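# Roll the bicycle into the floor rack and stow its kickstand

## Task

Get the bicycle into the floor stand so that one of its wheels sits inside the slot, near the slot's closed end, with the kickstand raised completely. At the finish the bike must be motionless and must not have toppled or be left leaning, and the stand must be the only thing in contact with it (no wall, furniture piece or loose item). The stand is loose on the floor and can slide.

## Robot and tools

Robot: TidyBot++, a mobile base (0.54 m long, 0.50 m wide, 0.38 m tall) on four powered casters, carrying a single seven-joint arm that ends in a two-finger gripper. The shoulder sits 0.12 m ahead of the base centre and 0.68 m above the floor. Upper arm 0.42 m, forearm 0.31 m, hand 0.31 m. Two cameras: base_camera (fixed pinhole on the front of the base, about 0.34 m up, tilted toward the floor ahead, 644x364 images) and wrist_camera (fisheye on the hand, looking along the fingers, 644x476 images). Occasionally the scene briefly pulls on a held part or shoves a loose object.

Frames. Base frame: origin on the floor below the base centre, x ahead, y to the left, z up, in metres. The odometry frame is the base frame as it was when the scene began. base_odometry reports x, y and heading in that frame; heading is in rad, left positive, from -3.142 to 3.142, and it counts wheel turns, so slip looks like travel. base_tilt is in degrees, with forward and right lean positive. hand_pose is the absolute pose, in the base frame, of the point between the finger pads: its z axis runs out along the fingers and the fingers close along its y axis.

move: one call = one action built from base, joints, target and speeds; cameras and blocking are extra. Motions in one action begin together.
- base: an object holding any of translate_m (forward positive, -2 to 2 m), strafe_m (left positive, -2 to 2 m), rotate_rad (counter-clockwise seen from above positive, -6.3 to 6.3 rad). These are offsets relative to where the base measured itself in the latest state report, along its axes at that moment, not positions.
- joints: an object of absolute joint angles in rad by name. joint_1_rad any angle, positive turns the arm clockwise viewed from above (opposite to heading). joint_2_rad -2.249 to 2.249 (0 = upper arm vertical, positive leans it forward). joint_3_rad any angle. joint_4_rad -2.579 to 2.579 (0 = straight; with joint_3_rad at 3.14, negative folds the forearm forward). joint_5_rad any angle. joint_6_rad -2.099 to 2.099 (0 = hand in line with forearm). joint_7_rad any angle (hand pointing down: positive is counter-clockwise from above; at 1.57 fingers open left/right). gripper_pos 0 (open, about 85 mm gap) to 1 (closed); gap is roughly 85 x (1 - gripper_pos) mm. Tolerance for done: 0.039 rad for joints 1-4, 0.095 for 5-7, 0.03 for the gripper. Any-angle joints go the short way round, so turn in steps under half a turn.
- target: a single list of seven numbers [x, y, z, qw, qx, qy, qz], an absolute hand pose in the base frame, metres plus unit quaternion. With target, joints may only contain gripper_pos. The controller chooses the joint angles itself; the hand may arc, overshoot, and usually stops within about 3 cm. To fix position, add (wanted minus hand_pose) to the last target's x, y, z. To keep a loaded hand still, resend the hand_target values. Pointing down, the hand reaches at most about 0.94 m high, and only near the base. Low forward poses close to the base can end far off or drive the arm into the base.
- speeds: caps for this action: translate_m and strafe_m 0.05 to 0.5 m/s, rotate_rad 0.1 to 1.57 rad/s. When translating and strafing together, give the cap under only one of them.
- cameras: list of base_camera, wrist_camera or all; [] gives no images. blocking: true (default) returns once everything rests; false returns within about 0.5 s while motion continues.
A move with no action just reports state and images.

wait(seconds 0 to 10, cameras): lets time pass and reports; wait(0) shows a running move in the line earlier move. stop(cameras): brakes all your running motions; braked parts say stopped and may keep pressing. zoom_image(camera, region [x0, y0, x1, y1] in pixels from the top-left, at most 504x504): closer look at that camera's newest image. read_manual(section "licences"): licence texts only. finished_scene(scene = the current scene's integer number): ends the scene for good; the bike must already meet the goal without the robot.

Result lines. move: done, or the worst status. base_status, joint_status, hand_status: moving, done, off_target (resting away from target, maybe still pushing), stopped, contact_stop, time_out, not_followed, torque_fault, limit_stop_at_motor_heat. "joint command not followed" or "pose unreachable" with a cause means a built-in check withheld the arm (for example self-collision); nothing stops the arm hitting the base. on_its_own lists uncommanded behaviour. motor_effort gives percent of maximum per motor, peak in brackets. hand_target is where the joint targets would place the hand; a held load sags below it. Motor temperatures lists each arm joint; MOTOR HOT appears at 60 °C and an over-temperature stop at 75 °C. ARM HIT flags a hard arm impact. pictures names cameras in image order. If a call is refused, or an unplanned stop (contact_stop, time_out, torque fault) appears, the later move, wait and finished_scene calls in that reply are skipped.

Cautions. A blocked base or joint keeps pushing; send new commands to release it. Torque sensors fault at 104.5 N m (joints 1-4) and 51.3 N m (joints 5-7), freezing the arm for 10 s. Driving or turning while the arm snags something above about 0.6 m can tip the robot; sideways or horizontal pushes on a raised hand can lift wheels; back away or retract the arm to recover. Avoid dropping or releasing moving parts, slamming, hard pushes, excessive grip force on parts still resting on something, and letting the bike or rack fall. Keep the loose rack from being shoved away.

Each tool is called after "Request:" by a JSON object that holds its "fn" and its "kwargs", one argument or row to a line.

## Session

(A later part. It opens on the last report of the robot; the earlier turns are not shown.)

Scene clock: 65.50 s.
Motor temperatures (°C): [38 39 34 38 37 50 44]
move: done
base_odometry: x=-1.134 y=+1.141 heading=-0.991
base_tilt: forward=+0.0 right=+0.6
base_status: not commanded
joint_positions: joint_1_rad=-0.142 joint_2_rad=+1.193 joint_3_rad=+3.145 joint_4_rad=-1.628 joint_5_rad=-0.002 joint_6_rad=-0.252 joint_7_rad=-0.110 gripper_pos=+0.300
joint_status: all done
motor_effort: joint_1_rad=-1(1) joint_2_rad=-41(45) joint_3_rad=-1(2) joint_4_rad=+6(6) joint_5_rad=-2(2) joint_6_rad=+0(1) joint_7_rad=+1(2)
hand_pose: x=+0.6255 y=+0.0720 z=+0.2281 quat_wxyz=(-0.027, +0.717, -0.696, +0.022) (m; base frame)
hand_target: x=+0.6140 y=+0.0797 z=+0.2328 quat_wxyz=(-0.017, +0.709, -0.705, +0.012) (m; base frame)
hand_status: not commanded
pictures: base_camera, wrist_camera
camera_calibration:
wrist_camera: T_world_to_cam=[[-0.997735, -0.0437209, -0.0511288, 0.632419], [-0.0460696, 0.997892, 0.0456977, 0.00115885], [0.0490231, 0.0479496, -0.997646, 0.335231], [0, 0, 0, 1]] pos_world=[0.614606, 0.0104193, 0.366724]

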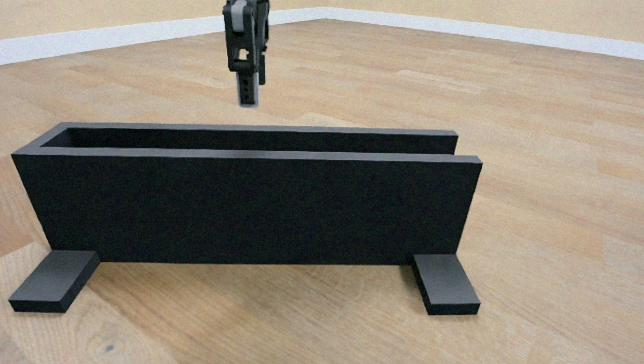

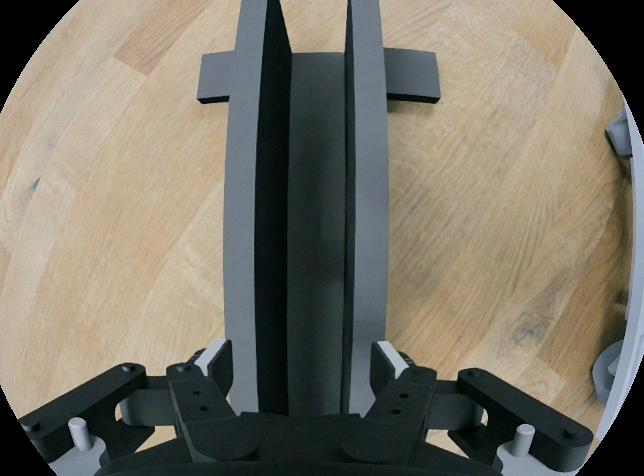

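Request:
{"fn": "move", "kwargs": {
  "joints": {"joint_1_rad": 0.0, "joint_2_rad": 0.3, "joint_3_rad": 3.14, "joint_4_rad": -2.4, "joint_5_rad": 0.0, "joint_6_rad": -0.4, "joint_7_rad": 1.57},
  "base": {"translate_m": -0.05},
  "cameras": []
}}

Request:
{"fn": "move", "kwargs": {
  "base": {"translate_m": 0.33, "strafe_m": 0.81, "rotate_rad": -1.57}
}}

Scene clock: 68.33 s.
Motor temperatures (°C): [38 39 34 38 37 50 44]
move: done
base_odometry: x=-1.162 y=+1.182 heading=-0.991
base_tilt: forward=+0.0 right=+0.6
base_status: done
joint_positions: joint_1_rad=-0.017 joint_2_rad=+0.325 joint_3_rad=+3.145 joint_4_rad=-2.389 joint_5_rad=-0.002 joint_6_rad=-0.349 joint_7_rad=+1.521 gripper_pos=+0.300
joint_status: all done
motor_effort: joint_1_rad=+0(2) joint_2_rad=-19(43) joint_3_rad=+0(2) joint_4_rad=+8(9) joint_5_rad=-1(3) joint_6_rad=+1(2) joint_7_rad=+1(2)
hand_pose: x=+0.4080 y=+0.0055 z=+0.4842 quat_wxyz=(-0.001, +0.999, -0.019, +0.039) (m; base frame)
hand_target: x=+0.3906 y=+0.0019 z=+0.4886 quat_wxyz=(+0.000, +1.000, +0.000, +0.021) (m; base frame)
hand_status: not commanded
pictures: none
No camera images: "cameras" was empty.

Scene clock: 71.80 s.
Motor temperatures (°C): [38 39 34 38 37 50 44]
move: done
base_odometry: x=-0.303 y=+1.350 heading=-2.562
base_tilt: forward=-0.1 right=+0.6
base_status: done
joint_positions: joint_1_rad=-0.009 joint_2_rad=+0.320 joint_3_rad=+3.145 joint_4_rad=-2.397 joint_5_rad=-0.002 joint_6_rad=-0.355 joint_7_rad=+1.524 gripper_pos=+0.300
joint_status: not commanded
motor_effort: joint_1_rad=+0(2) joint_2_rad=-19(21) joint_3_rad=+0(2) joint_4_rad=+7(9) joint_5_rad=-1(3) joint_6_rad=+1(2) joint_7_rad=+1(1)
hand_pose: x=+0.4024 y=+0.0031 z=+0.4841 quat_wxyz=(-0.001, +0.999, -0.022, +0.035) (m; base frame)
hand_target: x=+0.3906 y=+0.0019 z=+0.4886 quat_wxyz=(+0.000, +1.000, +0.000, +0.021) (m; base frame)
hand_status: not commanded
pictures: base_camera, wrist_camera
camera_calibration:
wrist_camera: T_world_to_cam=[[-0.0291533, -0.999457, 0.0153334, 0.000951355], [-0.999199, 0.0287181, -0.027878, 0.470077], [0.0274225, -0.0161339, -0.999494, 0.614571], [0, 0, 0, 1]] pos_world=[0.452875, -0.00263344, 0.627351]

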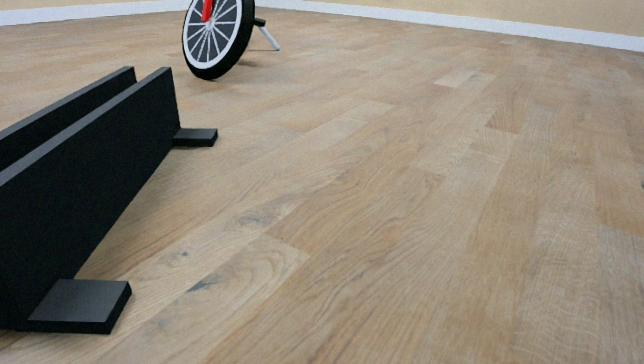

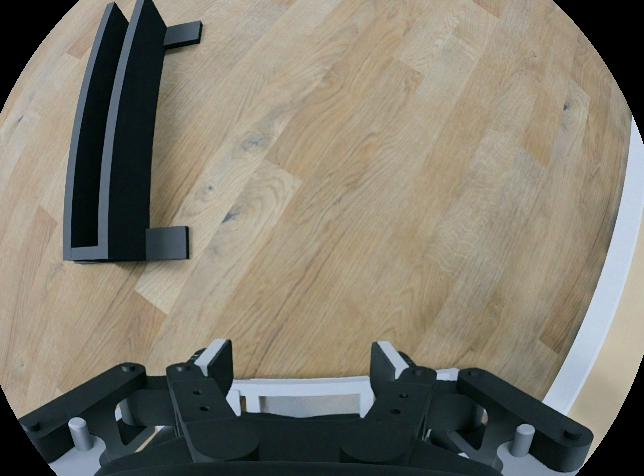

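Request:
{"fn": "move", "kwargs": {
  "base": {"translate_m": -0.1, "strafe_m": 0.4}
}}

Request:
{"fn": "zoom_image", "kwargs": {
  "camera": "base_camera",
  "region": [200, 0, 450, 130]
}}

Scene clock: 73.83 s.
Motor temperatures (°C): [38 39 34 38 37 50 44]
move: done
base_odometry: x=+0.000 y=+1.070 heading=-2.561
base_tilt: forward=+0.0 right=+0.6
base_status: done
joint_positions: joint_1_rad=-0.007 joint_2_rad=+0.320 joint_3_rad=+3.143 joint_4_rad=-2.397 joint_5_rad=-0.002 joint_6_rad=-0.355 joint_7_rad=+1.524 gripper_pos=+0.300
joint_status: not commanded
motor_effort: joint_1_rad=+0(2) joint_2_rad=-19(19) joint_3_rad=+0(2) joint_4_rad=+7(8) joint_5_rad=-1(3) joint_6_rad=+1(1) joint_7_rad=+1(1)
hand_pose: x=+0.4023 y=+0.0031 z=+0.4841 quat_wxyz=(-0.001, +0.999, -0.022, +0.035) (m; base frame)
hand_target: x=+0.3906 y=+0.0019 z=+0.4886 quat_wxyz=(+0.000, +1.000, +0.000, +0.021) (m; base frame)
hand_status: not commanded
pictures: base_camera, wrist_camera
camera_calibration:
wrist_camera: T_world_to_cam=[[-0.0293526, -0.999459, 0.0148075, 0.00129969], [-0.999195, 0.028933, -0.0277978, 0.469998], [0.0273544, -0.0156115, -0.999504, 0.614609], [0, 0, 0, 1]] pos_world=[0.452845, -0.0027045, 0.62735]

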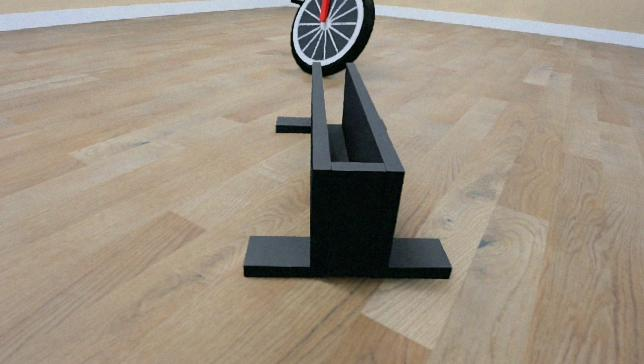

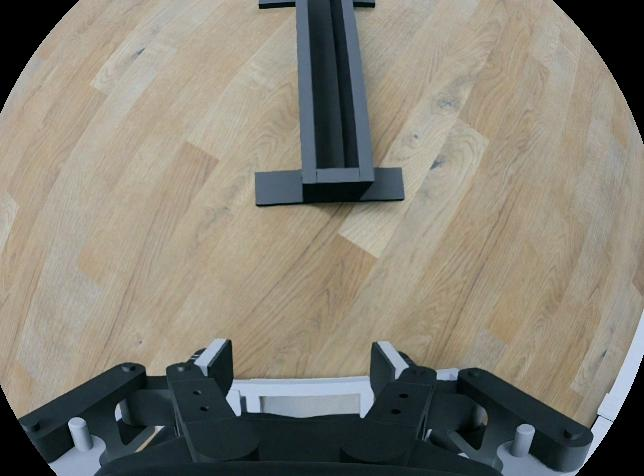

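Scaled by 2.016.

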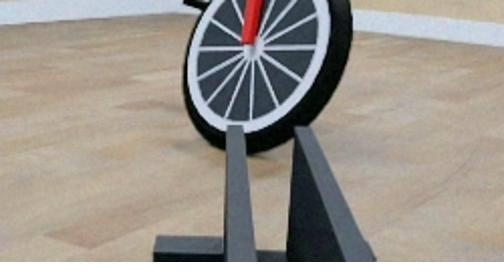

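Request:
{"fn": "move", "kwargs": {
  "base": {"translate_m": -0.085, "strafe_m": -0.22, "rotate_rad": 0.99},
  "cameras": ["base_camera"]
}}

Request:
{"fn": "move", "kwargs": {
  "base": {"strafe_m": -1.42}
}}

Scene clock: 77.27 s.
Motor temperatures (°C): [38 39 34 38 37 50 44]
move: done
base_odometry: x=-0.050 y=+1.301 heading=-1.570
base_tilt: forward=+0.0 right=+0.6
base_status: done
joint_positions: joint_1_rad=-0.006 joint_2_rad=+0.320 joint_3_rad=+3.143 joint_4_rad=-2.397 joint_5_rad=-0.002 joint_6_rad=-0.355 joint_7_rad=+1.524 gripper_pos=+0.300
joint_status: not commanded
motor_effort: joint_1_rad=+0(2) joint_2_rad=-19(21) joint_3_rad=+0(2) joint_4_rad=+7(9) joint_5_rad=-1(3) joint_6_rad=+1(1) joint_7_rad=+1(1)
hand_pose: x=+0.4023 y=+0.0029 z=+0.4842 quat_wxyz=(-0.001, +0.999, -0.022, +0.035) (m; base frame)
hand_target: x=+0.3906 y=+0.0019 z=+0.4886 quat_wxyz=(+0.000, +1.000, +0.000, +0.021) (m; base frame)
hand_status: not commanded
pictures: base_camera

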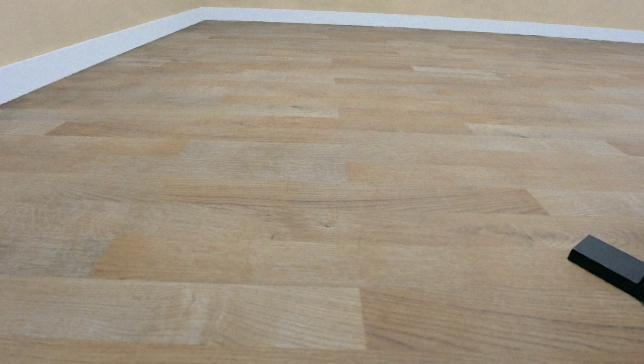

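Scene clock: 81.47 s.
Motor temperatures (°C): [38 39 34 38 37 50 44]
move: done
base_odometry: x=-1.470 y=+1.301 heading=-1.570
base_tilt: forward=+0.0 right=+0.6
base_status: done
joint_positions: joint_1_rad=-0.005 joint_2_rad=+0.320 joint_3_rad=+3.143 joint_4_rad=-2.397 joint_5_rad=-0.002 joint_6_rad=-0.355 joint_7_rad=+1.524 gripper_pos=+0.300
joint_status: not commanded
motor_effort: joint_1_rad=+0(2) joint_2_rad=-19(20) joint_3_rad=+0(1) joint_4_rad=+7(8) joint_5_rad=-1(2) joint_6_rad=+0(1) joint_7_rad=+1(1)
hand_pose: x=+0.4024 y=+0.0027 z=+0.4842 quat_wxyz=(-0.001, +0.999, -0.022, +0.035) (m; base frame)
hand_target: x=+0.3906 y=+0.0019 z=+0.4886 quat_wxyz=(+0.000, +1.000, +0.000, +0.021) (m; base frame)
hand_status: not commanded
pictures: base_camera, wrist_camera
camera_calibration:
wrist_camera: T_world_to_cam=[[-0.0307642, -0.999417, 0.0147957, 0.00144154], [-0.999145, 0.03034, -0.0280851, 0.470169], [0.0276198, -0.015647, -0.999496, 0.61462], [0, 0, 0, 1]] pos_world=[0.452836, -0.00320725, 0.627494]

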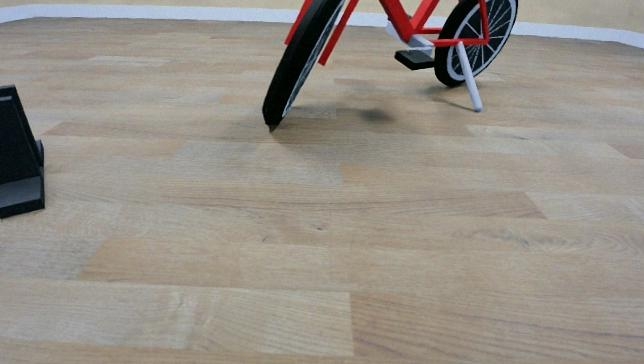

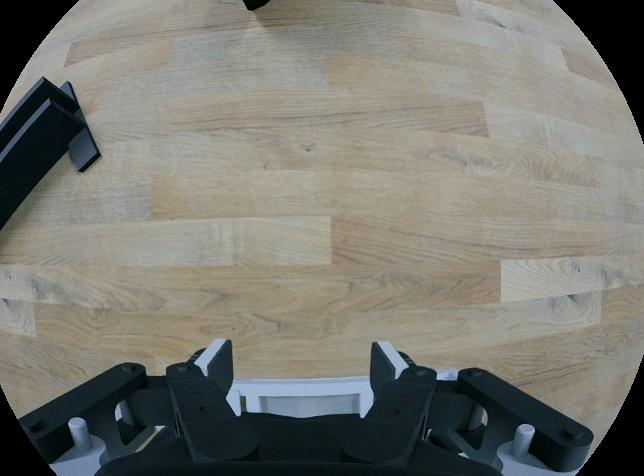

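Request:
{"fn": "move", "kwargs": {
  "joints": {"joint_1_rad": 0.0, "joint_2_rad": 0.0, "joint_3_rad": 3.14, "joint_4_rad": -1.57, "joint_5_rad": 0.0, "joint_6_rad": -0.6, "joint_7_rad": 1.57}
}}

Request:
{"fn": "zoom_image", "kwargs": {
  "camera": "wrist_camera",
  "region": [150, 0, 560, 360]
}}

Scene clock: 83.93 s.
Motor temperatures (°C): [38 39 34 38 37 50 44]
move: done
base_odometry: x=-1.470 y=+1.301 heading=-1.570
base_tilt: forward=+0.0 right=+0.6
base_status: not commanded
joint_positions: joint_1_rad=-0.005 joint_2_rad=+0.023 joint_3_rad=+3.143 joint_4_rad=-1.576 joint_5_rad=-0.002 joint_6_rad=-0.544 joint_7_rad=+1.524 gripper_pos=+0.300
joint_status: all done
motor_effort: joint_1_rad=+0(1) joint_2_rad=-22(25) joint_3_rad=+0(1) joint_4_rad=+22(22) joint_5_rad=-1(3) joint_6_rad=+7(7) joint_7_rad=+1(2)
hand_pose: x=+0.7047 y=+0.0041 z=+0.9255 quat_wxyz=(-0.013, +0.877, -0.019, +0.479) (m; base frame)
hand_target: x=+0.6904 y=+0.0023 z=+0.9272 quat_wxyz=(-0.001, +0.884, +0.000, +0.467) (m; base frame)
hand_status: not commanded
pictures: base_camera, wrist_camera
camera_calibration:
wrist_camera: T_world_to_cam=[[-0.0279075, -0.999424, -0.0193236, 0.0351861], [-0.574707, 0.0318587, -0.817739, 1.21631], [0.817884, -0.0117156, -0.575265, 0.0977847], [0, 0, 0, 1]] pos_world=[0.620025, -0.00243853, 1.05155]

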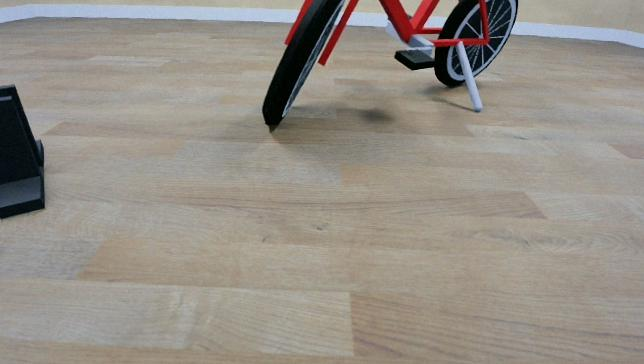

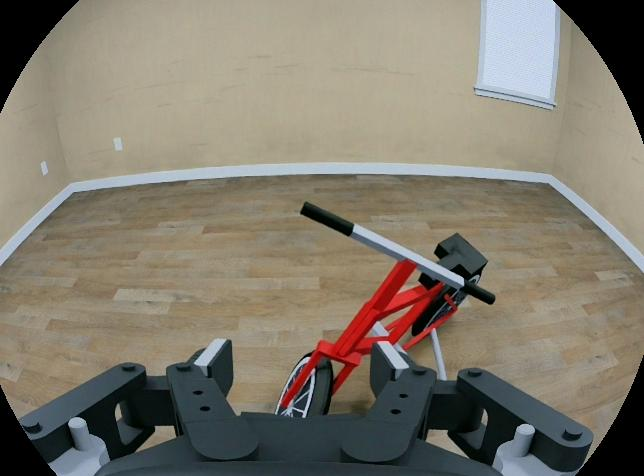

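Scaled by 1.229.

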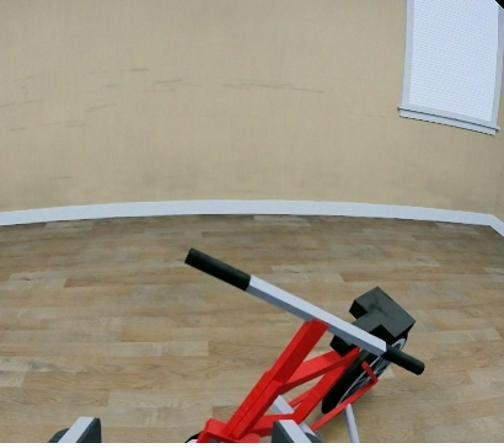

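Request:
{"fn": "move", "kwargs": {
  "base": {"translate_m": 0.15, "strafe_m": -0.33, "rotate_rad": 0.6}
}}

Scene clock: 86.50 s.
Motor temperatures (°C): [38 39 34 39 37 50 44]
move: done
base_odometry: x=-1.800 y=+1.150 heading=-0.969
base_tilt: forward=+0.0 right=+0.6
base_status: done
joint_positions: joint_1_rad=-0.004 joint_2_rad=+0.022 joint_3_rad=+3.139 joint_4_rad=-1.576 joint_5_rad=-0.002 joint_6_rad=-0.544 joint_7_rad=+1.524 gripper_pos=+0.300
joint_status: not commanded
motor_effort: joint_1_rad=+0(3) joint_2_rad=-21(23) joint_3_rad=+0(3) joint_4_rad=+22(22) joint_5_rad=-1(3) joint_6_rad=+7(8) joint_7_rad=+1(1)
hand_pose: x=+0.7043 y=+0.0055 z=+0.9258 quat_wxyz=(-0.014, +0.877, -0.018, +0.479) (m; base frame)
hand_target: x=+0.6904 y=+0.0023 z=+0.9272 quat_wxyz=(-0.001, +0.884, +0.000, +0.467) (m; base frame)
hand_status: not commanded
pictures: base_camera, wrist_camera
camera_calibration:
wrist_camera: T_world_to_cam=[[-0.0254049, -0.99949, -0.0193687, 0.0348801], [-0.574711, 0.0304556, -0.81779, 1.21634], [0.817962, -0.00964443, -0.575191, 0.0981698], [0, 0, 0, 1]] pos_world=[0.619634, -0.00123534, 1.05186]

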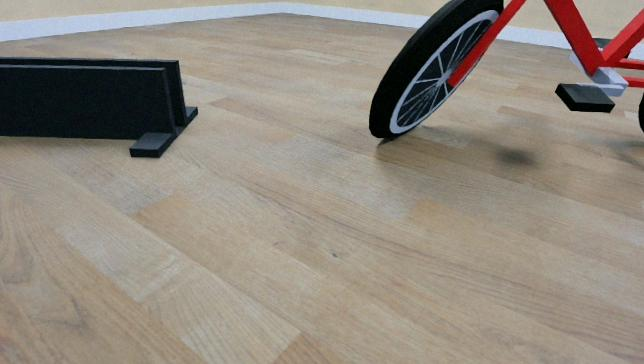

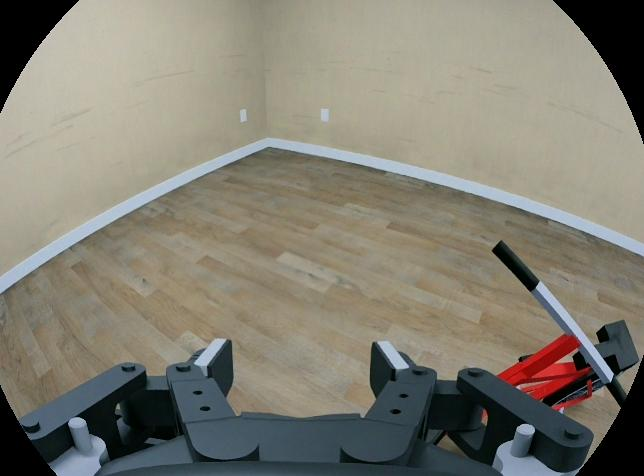

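Request:
{"fn": "move", "kwargs": {
  "joints": {"joint_1_rad": 0.0, "joint_2_rad": 0.445, "joint_3_rad": 3.14, "joint_4_rad": -0.98, "joint_5_rad": 0.0, "joint_6_rad": -1.69, "joint_7_rad": 1.57, "gripper_pos": 0.0},
  "base": {"translate_m": 0.2, "strafe_m": -0.6},
  "speeds": {"translate_m": 0.3}
}}

Scene clock: 92.33 s.
Motor temperatures (°C): [38 39 34 39 37 50 44]
move: done
base_odometry: x=-2.181 y=+0.646 heading=-0.969
base_tilt: forward=+0.0 right=+0.6
base_status: done
joint_positions: joint_1_rad=+0.001 joint_2_rad=+0.428 joint_3_rad=+3.138 joint_4_rad=-0.989 joint_5_rad=-0.002 joint_6_rad=-1.638 joint_7_rad=+1.524 gripper_pos=+0.000
joint_status: all done
motor_effort: joint_1_rad=+0(3) joint_2_rad=-33(34) joint_3_rad=-1(3) joint_4_rad=+17(23) joint_5_rad=-1(3) joint_6_rad=+1(7) joint_7_rad=+1(1)
hand_pose: x=+0.6310 y=+0.0028 z=+0.8028 quat_wxyz=(-0.003, +0.999, -0.022, +0.043) (m; base frame)
hand_target: x=+0.6194 y=+0.0020 z=+0.7961 quat_wxyz=(+0.000, +1.000, +0.000, +0.013) (m; base frame)
hand_status: not commanded
pictures: base_camera, wrist_camera
camera_calibration:
wrist_camera: T_world_to_cam=[[-0.0308263, -0.999462, 0.0112382, 0.00676085], [-0.998528, 0.0302915, -0.0450015, 0.720739], [0.0446369, -0.0126089, -0.998924, 0.91552], [0, 0, 0, 1]] pos_world=[0.67902, -0.00353138, 0.946893]

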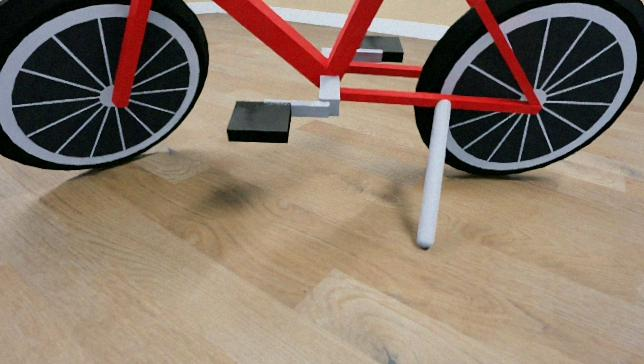

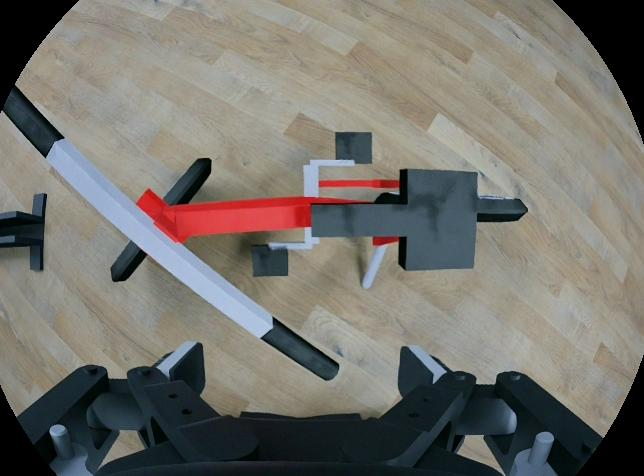

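Request:
{"fn": "move", "kwargs": {
  "joints": {"joint_1_rad": 0.0, "joint_2_rad": 0.405, "joint_3_rad": 3.14, "joint_4_rad": -1.425, "joint_5_rad": 0.0, "joint_6_rad": -1.275, "joint_7_rad": 2.43, "gripper_pos": 0.2}
}}

Scene clock: 95.37 s.
Motor temperatures (°C): [38 39 34 39 37 50 44]
move: done
base_odometry: x=-2.181 y=+0.646 heading=-0.969
base_tilt: forward=+0.0 right=+0.6
base_status: not commanded
joint_positions: joint_1_rad=+0.001 joint_2_rad=+0.428 joint_3_rad=+3.138 joint_4_rad=-1.412 joint_5_rad=-0.002 joint_6_rad=-1.327 joint_7_rad=+2.381 gripper_pos=+0.200
joint_status: all done
motor_effort: joint_1_rad=+0(1) joint_2_rad=-31(34) joint_3_rad=-1(1) joint_4_rad=+16(18) joint_5_rad=-1(3) joint_6_rad=+0(1) joint_7_rad=+1(2)
hand_pose: x=+0.5889 y=+0.0029 z=+0.6700 quat_wxyz=(-0.006, +0.919, +0.395, -0.011) (m; base frame)
hand_target: x=+0.6000 y=+0.0021 z=+0.6769 quat_wxyz=(+0.007, +0.909, +0.417, +0.017) (m; base frame)
hand_status: not commanded
pictures: base_camera, wrist_camera
camera_calibration:
wrist_camera: T_world_to_cam=[[0.735797, -0.677196, -0.00288538, -0.435887], [-0.676042, -0.73478, 0.0553673, 0.417761], [-0.0396146, -0.0387885, -0.998462, 0.834139], [0, 0, 0, 1]] pos_world=[0.636192, 0.0441365, 0.808468]

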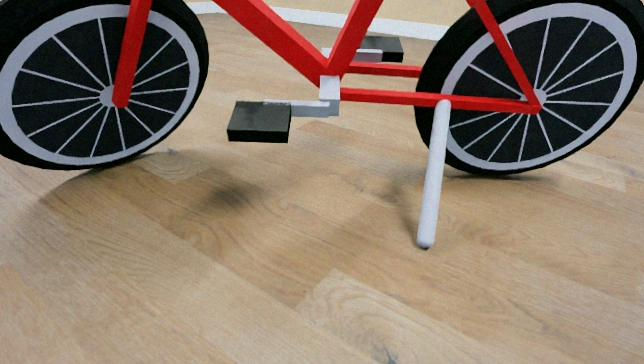

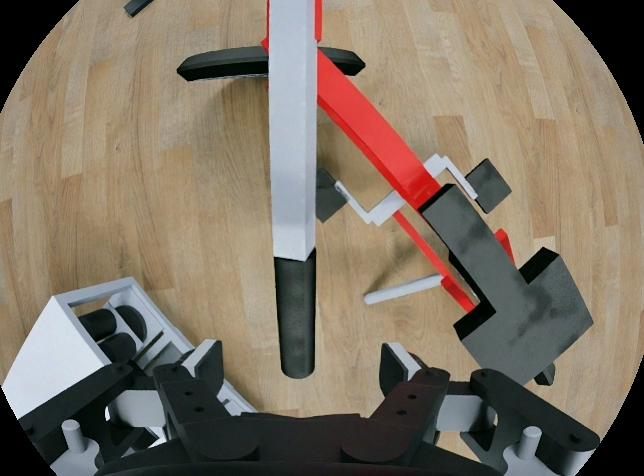

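Request:
{"fn": "move", "kwargs": {
  "joints": {"joint_1_rad": 0.0, "joint_2_rad": 0.48, "joint_3_rad": 3.14, "joint_4_rad": -1.69, "joint_5_rad": 0.0, "joint_6_rad": -0.93, "joint_7_rad": 2.43, "gripper_pos": 0.2}
}}

Scene clock: 97.23 s.
Motor temperatures (°C): [38 39 34 39 37 50 44]
move: done
base_odometry: x=-2.181 y=+0.646 heading=-0.969
base_tilt: forward=+0.0 right=+0.6
base_status: not commanded
joint_positions: joint_1_rad=+0.001 joint_2_rad=+0.465 joint_3_rad=+3.138 joint_4_rad=-1.679 joint_5_rad=-0.002 joint_6_rad=-0.982 joint_7_rad=+2.384 gripper_pos=+0.200
joint_status: all done
motor_effort: joint_1_rad=+0(1) joint_2_rad=-31(33) joint_3_rad=-1(1) joint_4_rad=+14(17) joint_5_rad=-2(3) joint_6_rad=+0(1) joint_7_rad=+1(1)
hand_pose: x=+0.5764 y=+0.0029 z=+0.5759 quat_wxyz=(+0.001, +0.918, +0.396, +0.007) (m; base frame)
hand_target: x=+0.5858 y=+0.0021 z=+0.5667 quat_wxyz=(+0.008, +0.909, +0.417, +0.019) (m; base frame)
hand_status: not commanded
pictures: base_camera, wrist_camera
camera_calibration:
wrist_camera: T_world_to_cam=[[0.736443, -0.675989, 0.0262756, -0.444127], [-0.676499, -0.735883, 0.028732, 0.430123], [-0.0000867785, -0.0389349, -0.999242, 0.717334], [0, 0, 0, 1]] pos_world=[0.618114, 0.0442244, 0.716102]

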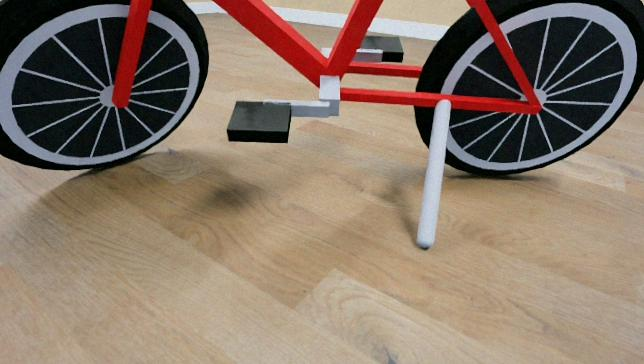

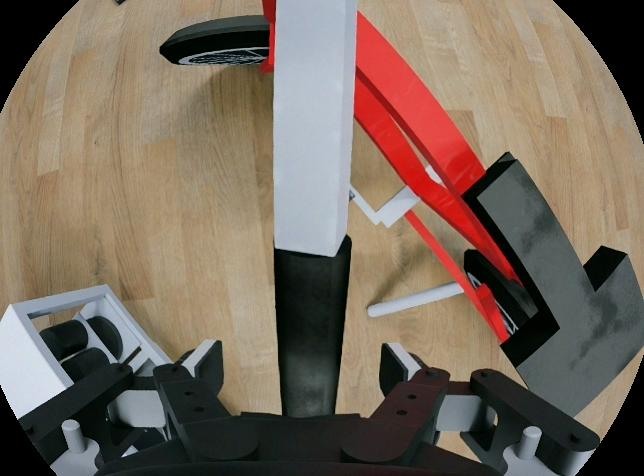

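Request:
{"fn": "move", "kwargs": {
  "joints": {"gripper_pos": 1.0}
}}

Scene clock: 98.37 s.
Motor temperatures (°C): [38 39 34 39 37 50 44]
move: off_target
base_odometry: x=-2.181 y=+0.646 heading=-0.969
base_tilt: forward=+0.0 right=+0.6
base_status: not commanded
joint_positions: joint_1_rad=+0.002 joint_2_rad=+0.465 joint_3_rad=+3.139 joint_4_rad=-1.679 joint_5_rad=-0.002 joint_6_rad=-0.979 joint_7_rad=+2.384 gripper_pos=+0.777
joint_status: gripper_pos off_target (ended at +0.777, target +1.000)
motor_effort: joint_1_rad=-1(3) joint_2_rad=-28(31) joint_3_rad=-2(3) joint_4_rad=+13(15) joint_5_rad=-3(4) joint_6_rad=+1(2) joint_7_rad=+1(1)
hand_pose: x=+0.5773 y=+0.0025 z=+0.5763 quat_wxyz=(+0.002, +0.919, +0.395, +0.009) (m; base frame)
hand_target: x=+0.5858 y=+0.0021 z=+0.5667 quat_wxyz=(+0.008, +0.909, +0.417, +0.019) (m; base frame)
hand_status: not commanded
pictures: base_camera, wrist_camera
camera_calibration:
wrist_camera: T_world_to_cam=[[0.735996, -0.676374, 0.0287644, -0.446204], [-0.676979, -0.735521, 0.0266276, 0.431964], [0.00314661, -0.0390707, -0.999231, 0.715829], [0, 0, 0, 1]] pos_world=[0.618583, 0.0438854, 0.716612]

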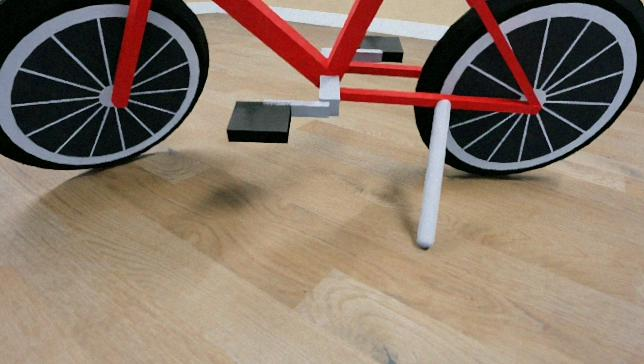

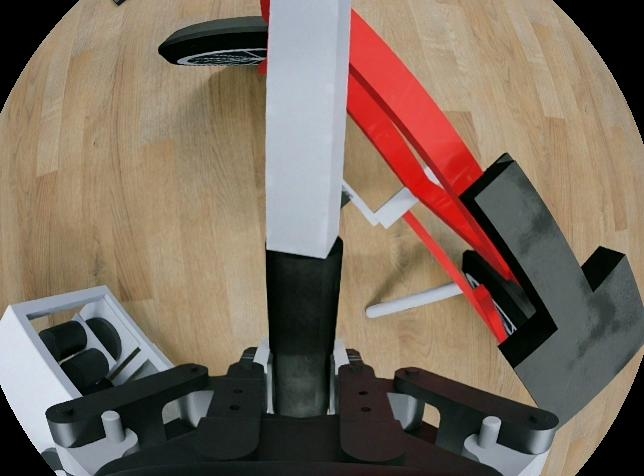

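Request:
{"fn": "move", "kwargs": {
  "joints": {"joint_1_rad": -0.065, "joint_2_rad": 0.424, "joint_3_rad": 3.14, "joint_4_rad": -1.769, "joint_5_rad": 0.0, "joint_6_rad": -0.907, "joint_7_rad": 2.171}
}}

Scene clock: 99.60 s.
Motor temperatures (°C): [38 39 34 39 37 50 44]
move: done
base_odometry: x=-2.181 y=+0.646 heading=-0.969
base_tilt: forward=+0.0 right=+0.6
base_status: not commanded
joint_positions: joint_1_rad=-0.042 joint_2_rad=+0.424 joint_3_rad=+3.139 joint_4_rad=-1.740 joint_5_rad=-0.002 joint_6_rad=-0.961 joint_7_rad=+2.210 gripper_pos=+0.777
joint_status: all done
motor_effort: joint_1_rad=-3(3) joint_2_rad=-24(28) joint_3_rad=-3(4) joint_4_rad=+10(14) joint_5_rad=-3(4) joint_6_rad=+1(1) joint_7_rad=+0(1)
hand_pose: x=+0.5576 y=+0.0215 z=+0.5784 quat_wxyz=(+0.001, +0.942, +0.335, +0.009) (m; base frame)
hand_target: x=+0.5594 y=+0.0307 z=+0.5711 quat_wxyz=(+0.005, +0.945, +0.327, +0.020) (m; base frame)
hand_status: not commanded
pictures: base_camera, wrist_camera
camera_calibration:
wrist_camera: T_world_to_cam=[[0.641896, -0.766366, 0.025541, -0.362683], [-0.766783, -0.641377, 0.0260678, 0.480855], [-0.00359611, -0.0363172, -0.999334, 0.722491], [0, 0, 0, 1]] pos_world=[0.604115, 0.0567004, 0.718738]

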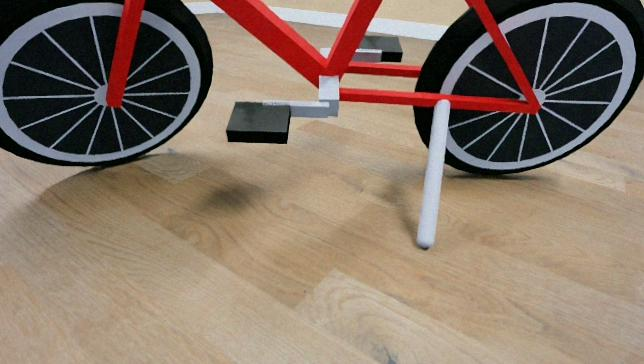

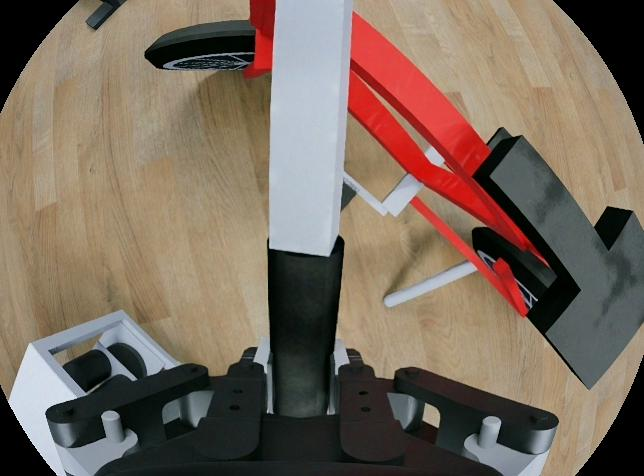

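Request:
{"fn": "move", "kwargs": {
  "joints": {"joint_1_rad": -0.143, "joint_2_rad": 0.379, "joint_3_rad": 3.14, "joint_4_rad": -1.815, "joint_5_rad": 0.0, "joint_6_rad": -0.907, "joint_7_rad": 1.893},
  "cameras": ["base_camera"]
}}

Request:
{"fn": "move", "kwargs": {
  "joints": {"joint_1_rad": -0.233, "joint_2_rad": 0.355, "joint_3_rad": 3.14, "joint_4_rad": -1.826, "joint_5_rad": 0.0, "joint_6_rad": -0.921, "joint_7_rad": 1.603}
}}

Scene clock: 100.83 s.
Motor temperatures (°C): [38 39 34 39 37 50 44]
move: done
base_odometry: x=-2.181 y=+0.646 heading=-0.969
base_tilt: forward=+0.0 right=+0.6
base_status: not commanded
joint_positions: joint_1_rad=-0.113 joint_2_rad=+0.382 joint_3_rad=+3.139 joint_4_rad=-1.792 joint_5_rad=-0.002 joint_6_rad=-0.961 joint_7_rad=+1.953 gripper_pos=+0.777
joint_status: all done
motor_effort: joint_1_rad=-4(4) joint_2_rad=-23(25) joint_3_rad=-3(4) joint_4_rad=+12(13) joint_5_rad=-3(4) joint_6_rad=+3(3) joint_7_rad=-1(1)
hand_pose: x=+0.5341 y=+0.0498 z=+0.5828 quat_wxyz=(-0.001, +0.969, +0.245, +0.004) (m; base frame)
hand_target: x=+0.5379 y=+0.0624 z=+0.5782 quat_wxyz=(+0.002, +0.973, +0.231, +0.020) (m; base frame)
hand_status: not commanded
pictures: base_camera

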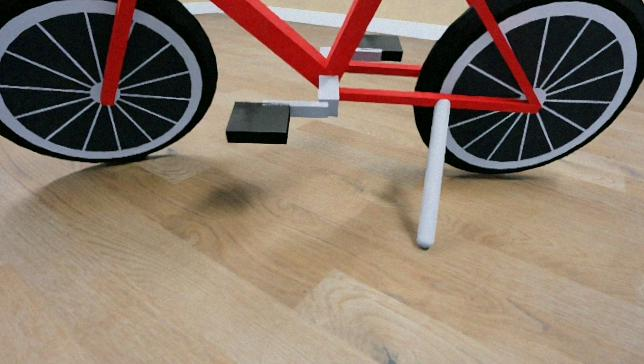

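Scene clock: 102.03 s.
Motor temperatures (°C): [38 39 34 39 37 50 44]
move: done
base_odometry: x=-2.181 y=+0.646 heading=-0.969
base_tilt: forward=+0.0 right=+0.6
base_status: not commanded
joint_positions: joint_1_rad=-0.196 joint_2_rad=+0.347 joint_3_rad=+3.142 joint_4_rad=-1.822 joint_5_rad=-0.002 joint_6_rad=-0.961 joint_7_rad=+1.677 gripper_pos=+0.777
joint_status: all done
motor_effort: joint_1_rad=-4(6) joint_2_rad=-20(24) joint_3_rad=-2(4) joint_4_rad=+15(16) joint_5_rad=-3(4) joint_6_rad=+8(10) joint_7_rad=-3(3)
hand_pose: x=+0.5175 y=+0.0808 z=+0.5893 quat_wxyz=(-0.001, +0.989, +0.149, +0.006) (m; base frame)
hand_target: x=+0.5234 y=+0.0981 z=+0.5851 quat_wxyz=(-0.002, +0.991, +0.133, +0.020) (m; base frame)
hand_status: not commanded
pictures: base_camera, wrist_camera
camera_calibration:
wrist_camera: T_world_to_cam=[[0.30962, -0.950703, 0.0173066, -0.10006], [-0.950603, -0.309062, 0.0288979, 0.554458], [-0.0221245, -0.025399, -0.999433, 0.744197], [0, 0, 0, 1]] pos_world=[0.574514, 0.0951364, 0.729483]

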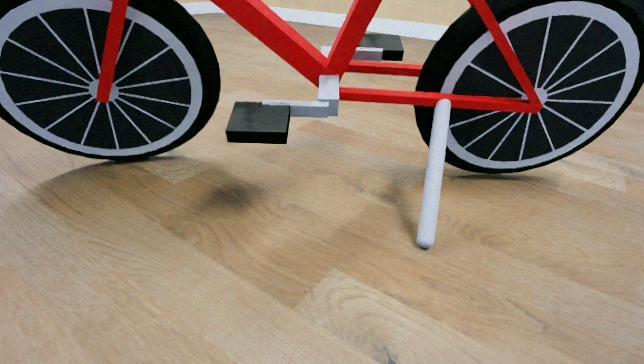

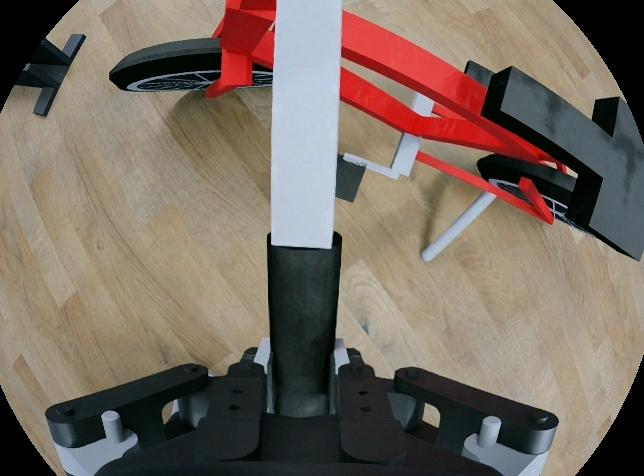

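Request:
{"fn": "move", "kwargs": {
  "joints": {"joint_1_rad":-0.326,"joint_2_rad":0.352,"joint_3_rad":3.14,"joint_4_rad":-1.799,"joint_5_rad":0,"joint_6_rad":-0.95,"joint_7_rad":1.31}
}}

Scene clock: 103.87 s.
Motor temperatures (°C): [38 39 34 39 37 50 44]
move: done
base_odometry: x=-2.181 y=+0.646 heading=-0.969
base_tilt: forward=+0.0 right=+0.6
base_status: not commanded
joint_positions: joint_1_rad=-0.293 joint_2_rad=+0.329 joint_3_rad=+3.142 joint_4_rad=-1.818 joint_5_rad=-0.002 joint_6_rad=-0.981 joint_7_rad=+1.388 gripper_pos=+0.777
joint_status: all done
motor_effort: joint_1_rad=-3(5) joint_2_rad=-19(22) joint_3_rad=-1(4) joint_4_rad=+17(19) joint_5_rad=+0(5) joint_6_rad=+9(13) joint_7_rad=-3(4)
hand_pose: x=+0.5050 y=+0.1185 z=+0.5977 quat_wxyz=(-0.002, +0.998, +0.055, +0.006) (m; base frame)
hand_target: x=+0.5168 y=+0.1366 z=+0.5934 quat_wxyz=(-0.006, +0.999, +0.033, +0.019) (m; base frame)
hand_status: not commanded
pictures: base_camera, wrist_camera
camera_calibration:
wrist_camera: T_world_to_cam=[[0.123668, -0.992231, 0.0135691, 0.0405269], [-0.99198, -0.123253, 0.0280233, 0.553399], [-0.0261332, -0.0169259, -0.999515, 0.754321], [0, 0, 0, 1]] pos_world=[0.563661, 0.121188, 0.737897]

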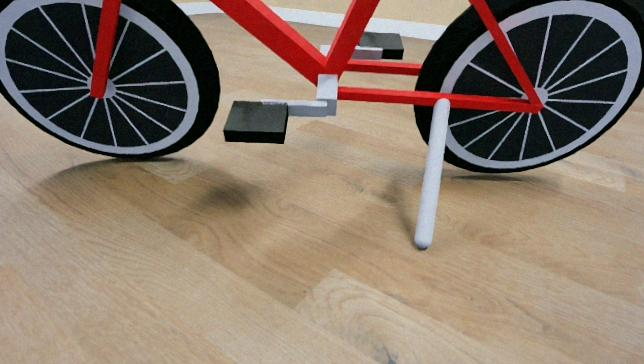

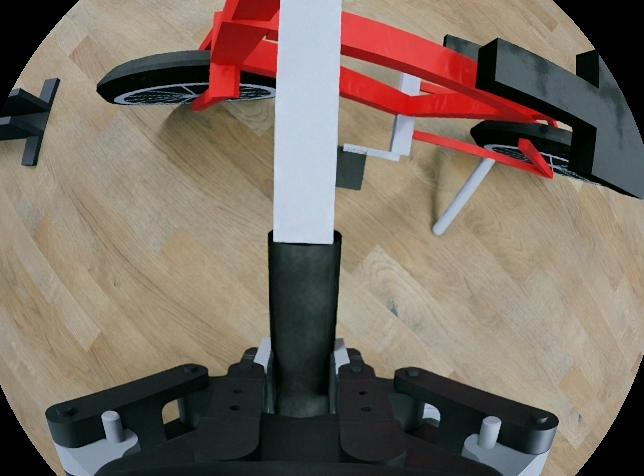

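Request:
{"fn": "move", "kwargs": {
  "joints": {"joint_1_rad":-0.35,"joint_2_rad":0.347,"joint_3_rad":3.14,"joint_4_rad":-1.799,"joint_5_rad":0,"joint_6_rad":-0.95,"joint_7_rad":1.20}
}}

Request:
{"fn": "zoom_image", "kwargs": {
  "camera": "wrist_camera",
  "region": [0, 0, 500, 300]
}}

Scene clock: 104.90 s.
Motor temperatures (°C): [38 39 34 39 37 50 44]
move: done
base_odometry: x=-2.181 y=+0.646 heading=-0.969
base_tilt: forward=+0.0 right=+0.6
base_status: not commanded
joint_positions: joint_1_rad=-0.328 joint_2_rad=+0.321 joint_3_rad=+3.142 joint_4_rad=-1.812 joint_5_rad=-0.002 joint_6_rad=-0.981 joint_7_rad=+1.269 gripper_pos=+0.777
joint_status: all done
motor_effort: joint_1_rad=-3(4) joint_2_rad=-17(18) joint_3_rad=-1(2) joint_4_rad=+17(17) joint_5_rad=+0(3) joint_6_rad=+9(10) joint_7_rad=-3(5)
hand_pose: x=+0.5038 y=+0.1329 z=+0.6023 quat_wxyz=(-0.005, +1.000, +0.012, +0.013) (m; base frame)
hand_target: x=+0.5138 y=+0.1463 z=+0.5955 quat_wxyz=(-0.008, +1.000, -0.010, +0.021) (m; base frame)
hand_status: not commanded
pictures: base_camera, wrist_camera
camera_calibration:
wrist_camera: T_world_to_cam=[[0.039224, -0.999196, 0.00824207, 0.101564], [-0.999111, -0.0390903, 0.0158029, 0.55366], [-0.0154681, -0.00885459, -0.999841, 0.75293], [0, 0, 0, 1]] pos_world=[0.56083, 0.129792, 0.743224]

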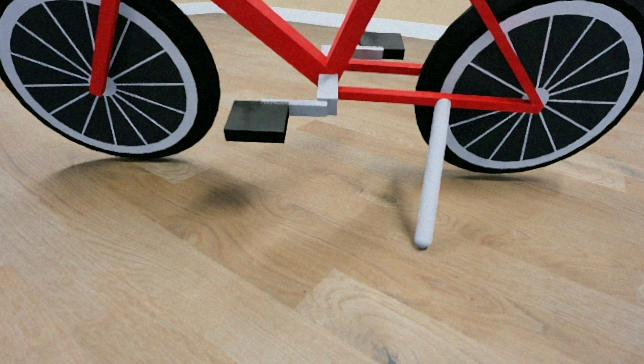

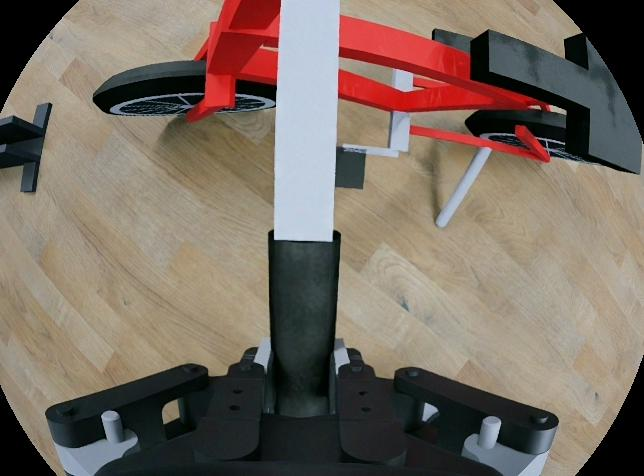

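Scaled by 1.008.

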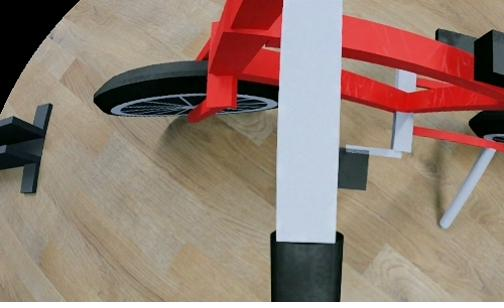

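Request:
{"fn": "move", "kwargs": {
  "joints": {"joint_1_rad":-0.329,"joint_2_rad":0.448,"joint_3_rad":3.14,"joint_4_rad":-1.582,"joint_5_rad":0,"joint_6_rad":-1.13,"joint_7_rad":1.20}
}}

Request:
{"fn": "move", "kwargs": {
  "joints": {"joint_1_rad":-0.308,"joint_2_rad":0.549,"joint_3_rad":3.14,"joint_4_rad":-1.365,"joint_5_rad":0,"joint_6_rad":-1.31,"joint_7_rad":1.215}
}}

Scene clock: 107.03 s.
Motor temperatures (°C): [38 39 34 39 37 50 44]
move: off_target
base_odometry: x=-2.181 y=+0.646 heading=-0.969
base_tilt: forward=+0.0 right=+0.6
base_status: not commanded
joint_positions: joint_1_rad=-0.361 joint_2_rad=+0.430 joint_3_rad=+3.106 joint_4_rad=-1.634 joint_5_rad=-0.010 joint_6_rad=-1.132 joint_7_rad=+1.261 gripper_pos=+0.777
joint_status: joint_4_rad off_target (ended at -1.634, target -1.582); the others done
motor_effort: joint_1_rad=+6(8) joint_2_rad=-31(31) joint_3_rad=+7(9) joint_4_rad=+24(25) joint_5_rad=+7(8) joint_6_rad=+8(12) joint_7_rad=-4(5)
hand_pose: x=+0.5188 y=+0.1715 z=+0.6047 quat_wxyz=(-0.002, +0.999, +0.040, -0.030) (m; base frame)
hand_target: x=+0.5521 y=+0.1500 z=+0.6105 quat_wxyz=(+0.003, +1.000, -0.020, -0.009) (m; base frame)
hand_status: not commanded
pictures: base_camera, wrist_camera
camera_calibration:
wrist_camera: T_world_to_cam=[[0.0950378, -0.995413, 0.0109872, 0.108299], [-0.990577, -0.0934711, 0.100106, 0.523992], [-0.0986195, -0.0203975, -0.994916, 0.798017], [0, 0, 0, 1]] pos_world=[0.587462, 0.173058, 0.740315]

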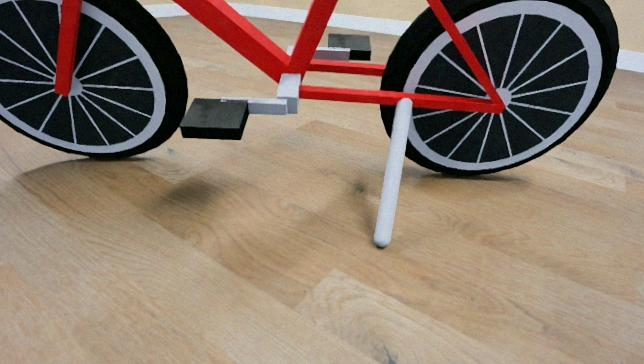

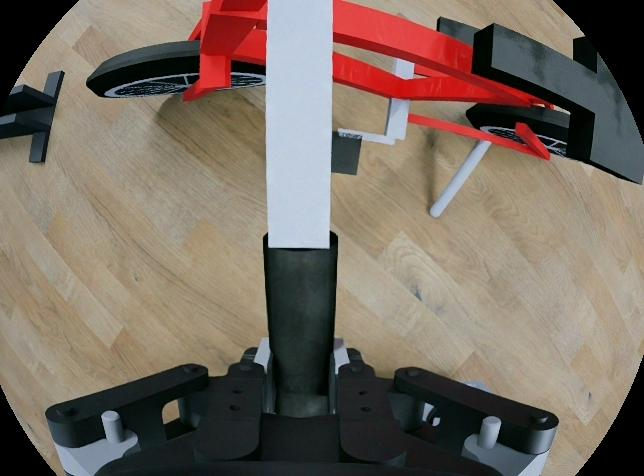

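Scene clock: 108.47 s.
Motor temperatures (°C): [38 39 34 39 37 50 44]
move: off_target
base_odometry: x=-2.181 y=+0.646 heading=-0.969
base_tilt: forward=+0.0 right=+0.6
base_status: not commanded
joint_positions: joint_1_rad=-0.351 joint_2_rad=+0.523 joint_3_rad=+3.106 joint_4_rad=-1.401 joint_5_rad=-0.011 joint_6_rad=-1.305 joint_7_rad=+1.261 gripper_pos=+0.777
joint_status: joint_1_rad off_target (ended at -0.351, target -0.308); the others done
motor_effort: joint_1_rad=+5(6) joint_2_rad=-33(34) joint_3_rad=+7(8) joint_4_rad=+22(25) joint_5_rad=+9(10) joint_6_rad=+7(10) joint_7_rad=-5(5)
hand_pose: x=+0.5602 y=+0.1835 z=+0.6278 quat_wxyz=(+0.001, +0.998, +0.035, -0.046) (m; base frame)
hand_target: x=+0.5853 y=+0.1505 z=+0.6247 quat_wxyz=(+0.013, +0.999, -0.023, -0.039) (m; base frame)
hand_status: not commanded
pictures: base_camera, wrist_camera
camera_calibration:
wrist_camera: T_world_to_cam=[[0.0863568, -0.996138, 0.015838, 0.117997], [-0.9877, -0.0835236, 0.132185, 0.54026], [-0.130352, -0.0270582, -0.991099, 0.841976], [0, 0, 0, 1]] pos_world=[0.633178, 0.185448, 0.761198]

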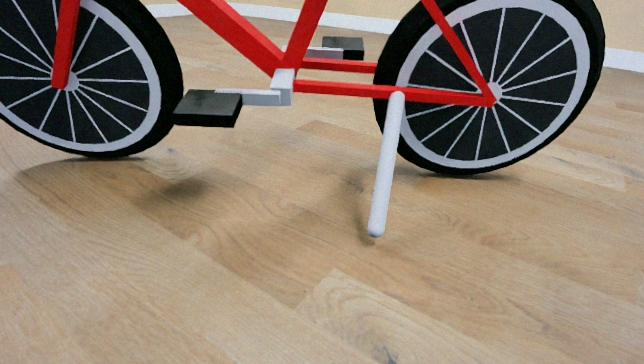

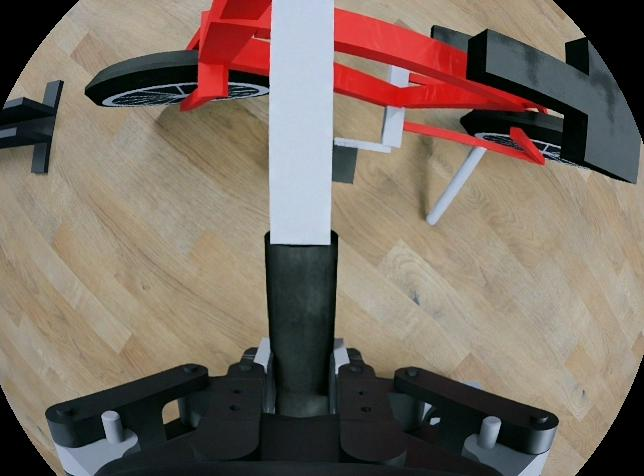

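Request:
{"fn": "move", "kwargs": {
  "joints": {"joint_1_rad":-0.33,"joint_2_rad":0.64,"joint_3_rad":3.14,"joint_4_rad":-1.17,"joint_5_rad":0,"joint_6_rad":-1.46,"joint_7_rad":1.17}
}}

Scene clock: 110.13 s.
Motor temperatures (°C): [38 39 34 39 37 50 44]
move: done
base_odometry: x=-2.181 y=+0.646 heading=-0.969
base_tilt: forward=+0.0 right=+0.6
base_status: not commanded
joint_positions: joint_1_rad=-0.351 joint_2_rad=+0.612 joint_3_rad=+3.106 joint_4_rad=-1.198 joint_5_rad=-0.016 joint_6_rad=-1.447 joint_7_rad=+1.254 gripper_pos=+0.777
joint_status: all done
motor_effort: joint_1_rad=+5(5) joint_2_rad=-36(37) joint_3_rad=+7(8) joint_4_rad=+20(23) joint_5_rad=+10(11) joint_6_rad=+6(8) joint_7_rad=-5(5)
hand_pose: x=+0.5907 y=+0.1963 z=+0.6428 quat_wxyz=(+0.003, +0.998, +0.031, -0.061) (m; base frame)
hand_target: x=+0.6072 y=+0.1694 z=+0.6361 quat_wxyz=(+0.023, +0.997, -0.035, -0.060) (m; base frame)
hand_status: not commanded
pictures: base_camera, wrist_camera
camera_calibration:
wrist_camera: T_world_to_cam=[[0.0793784, -0.996689, 0.0176183, 0.131016], [-0.983911, -0.0754983, 0.161926, 0.546514], [-0.160059, -0.0301883, -0.986646, 0.876468], [0, 0, 0, 1]] pos_world=[0.667609, 0.198302, 0.77396]

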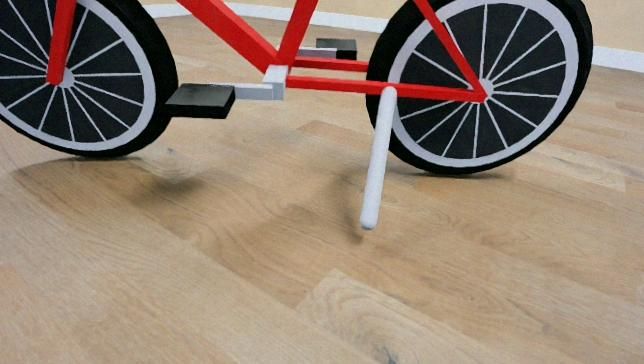

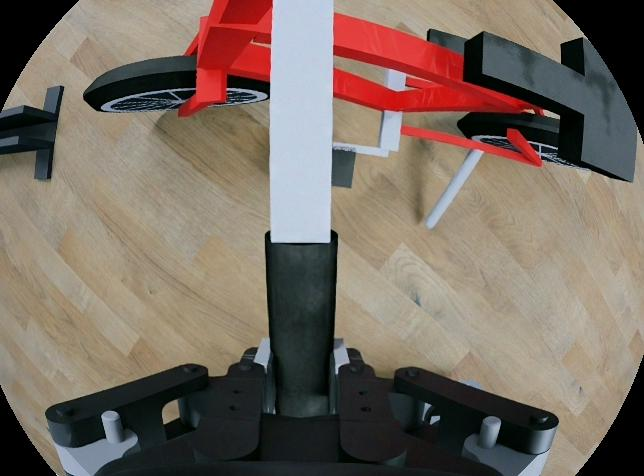

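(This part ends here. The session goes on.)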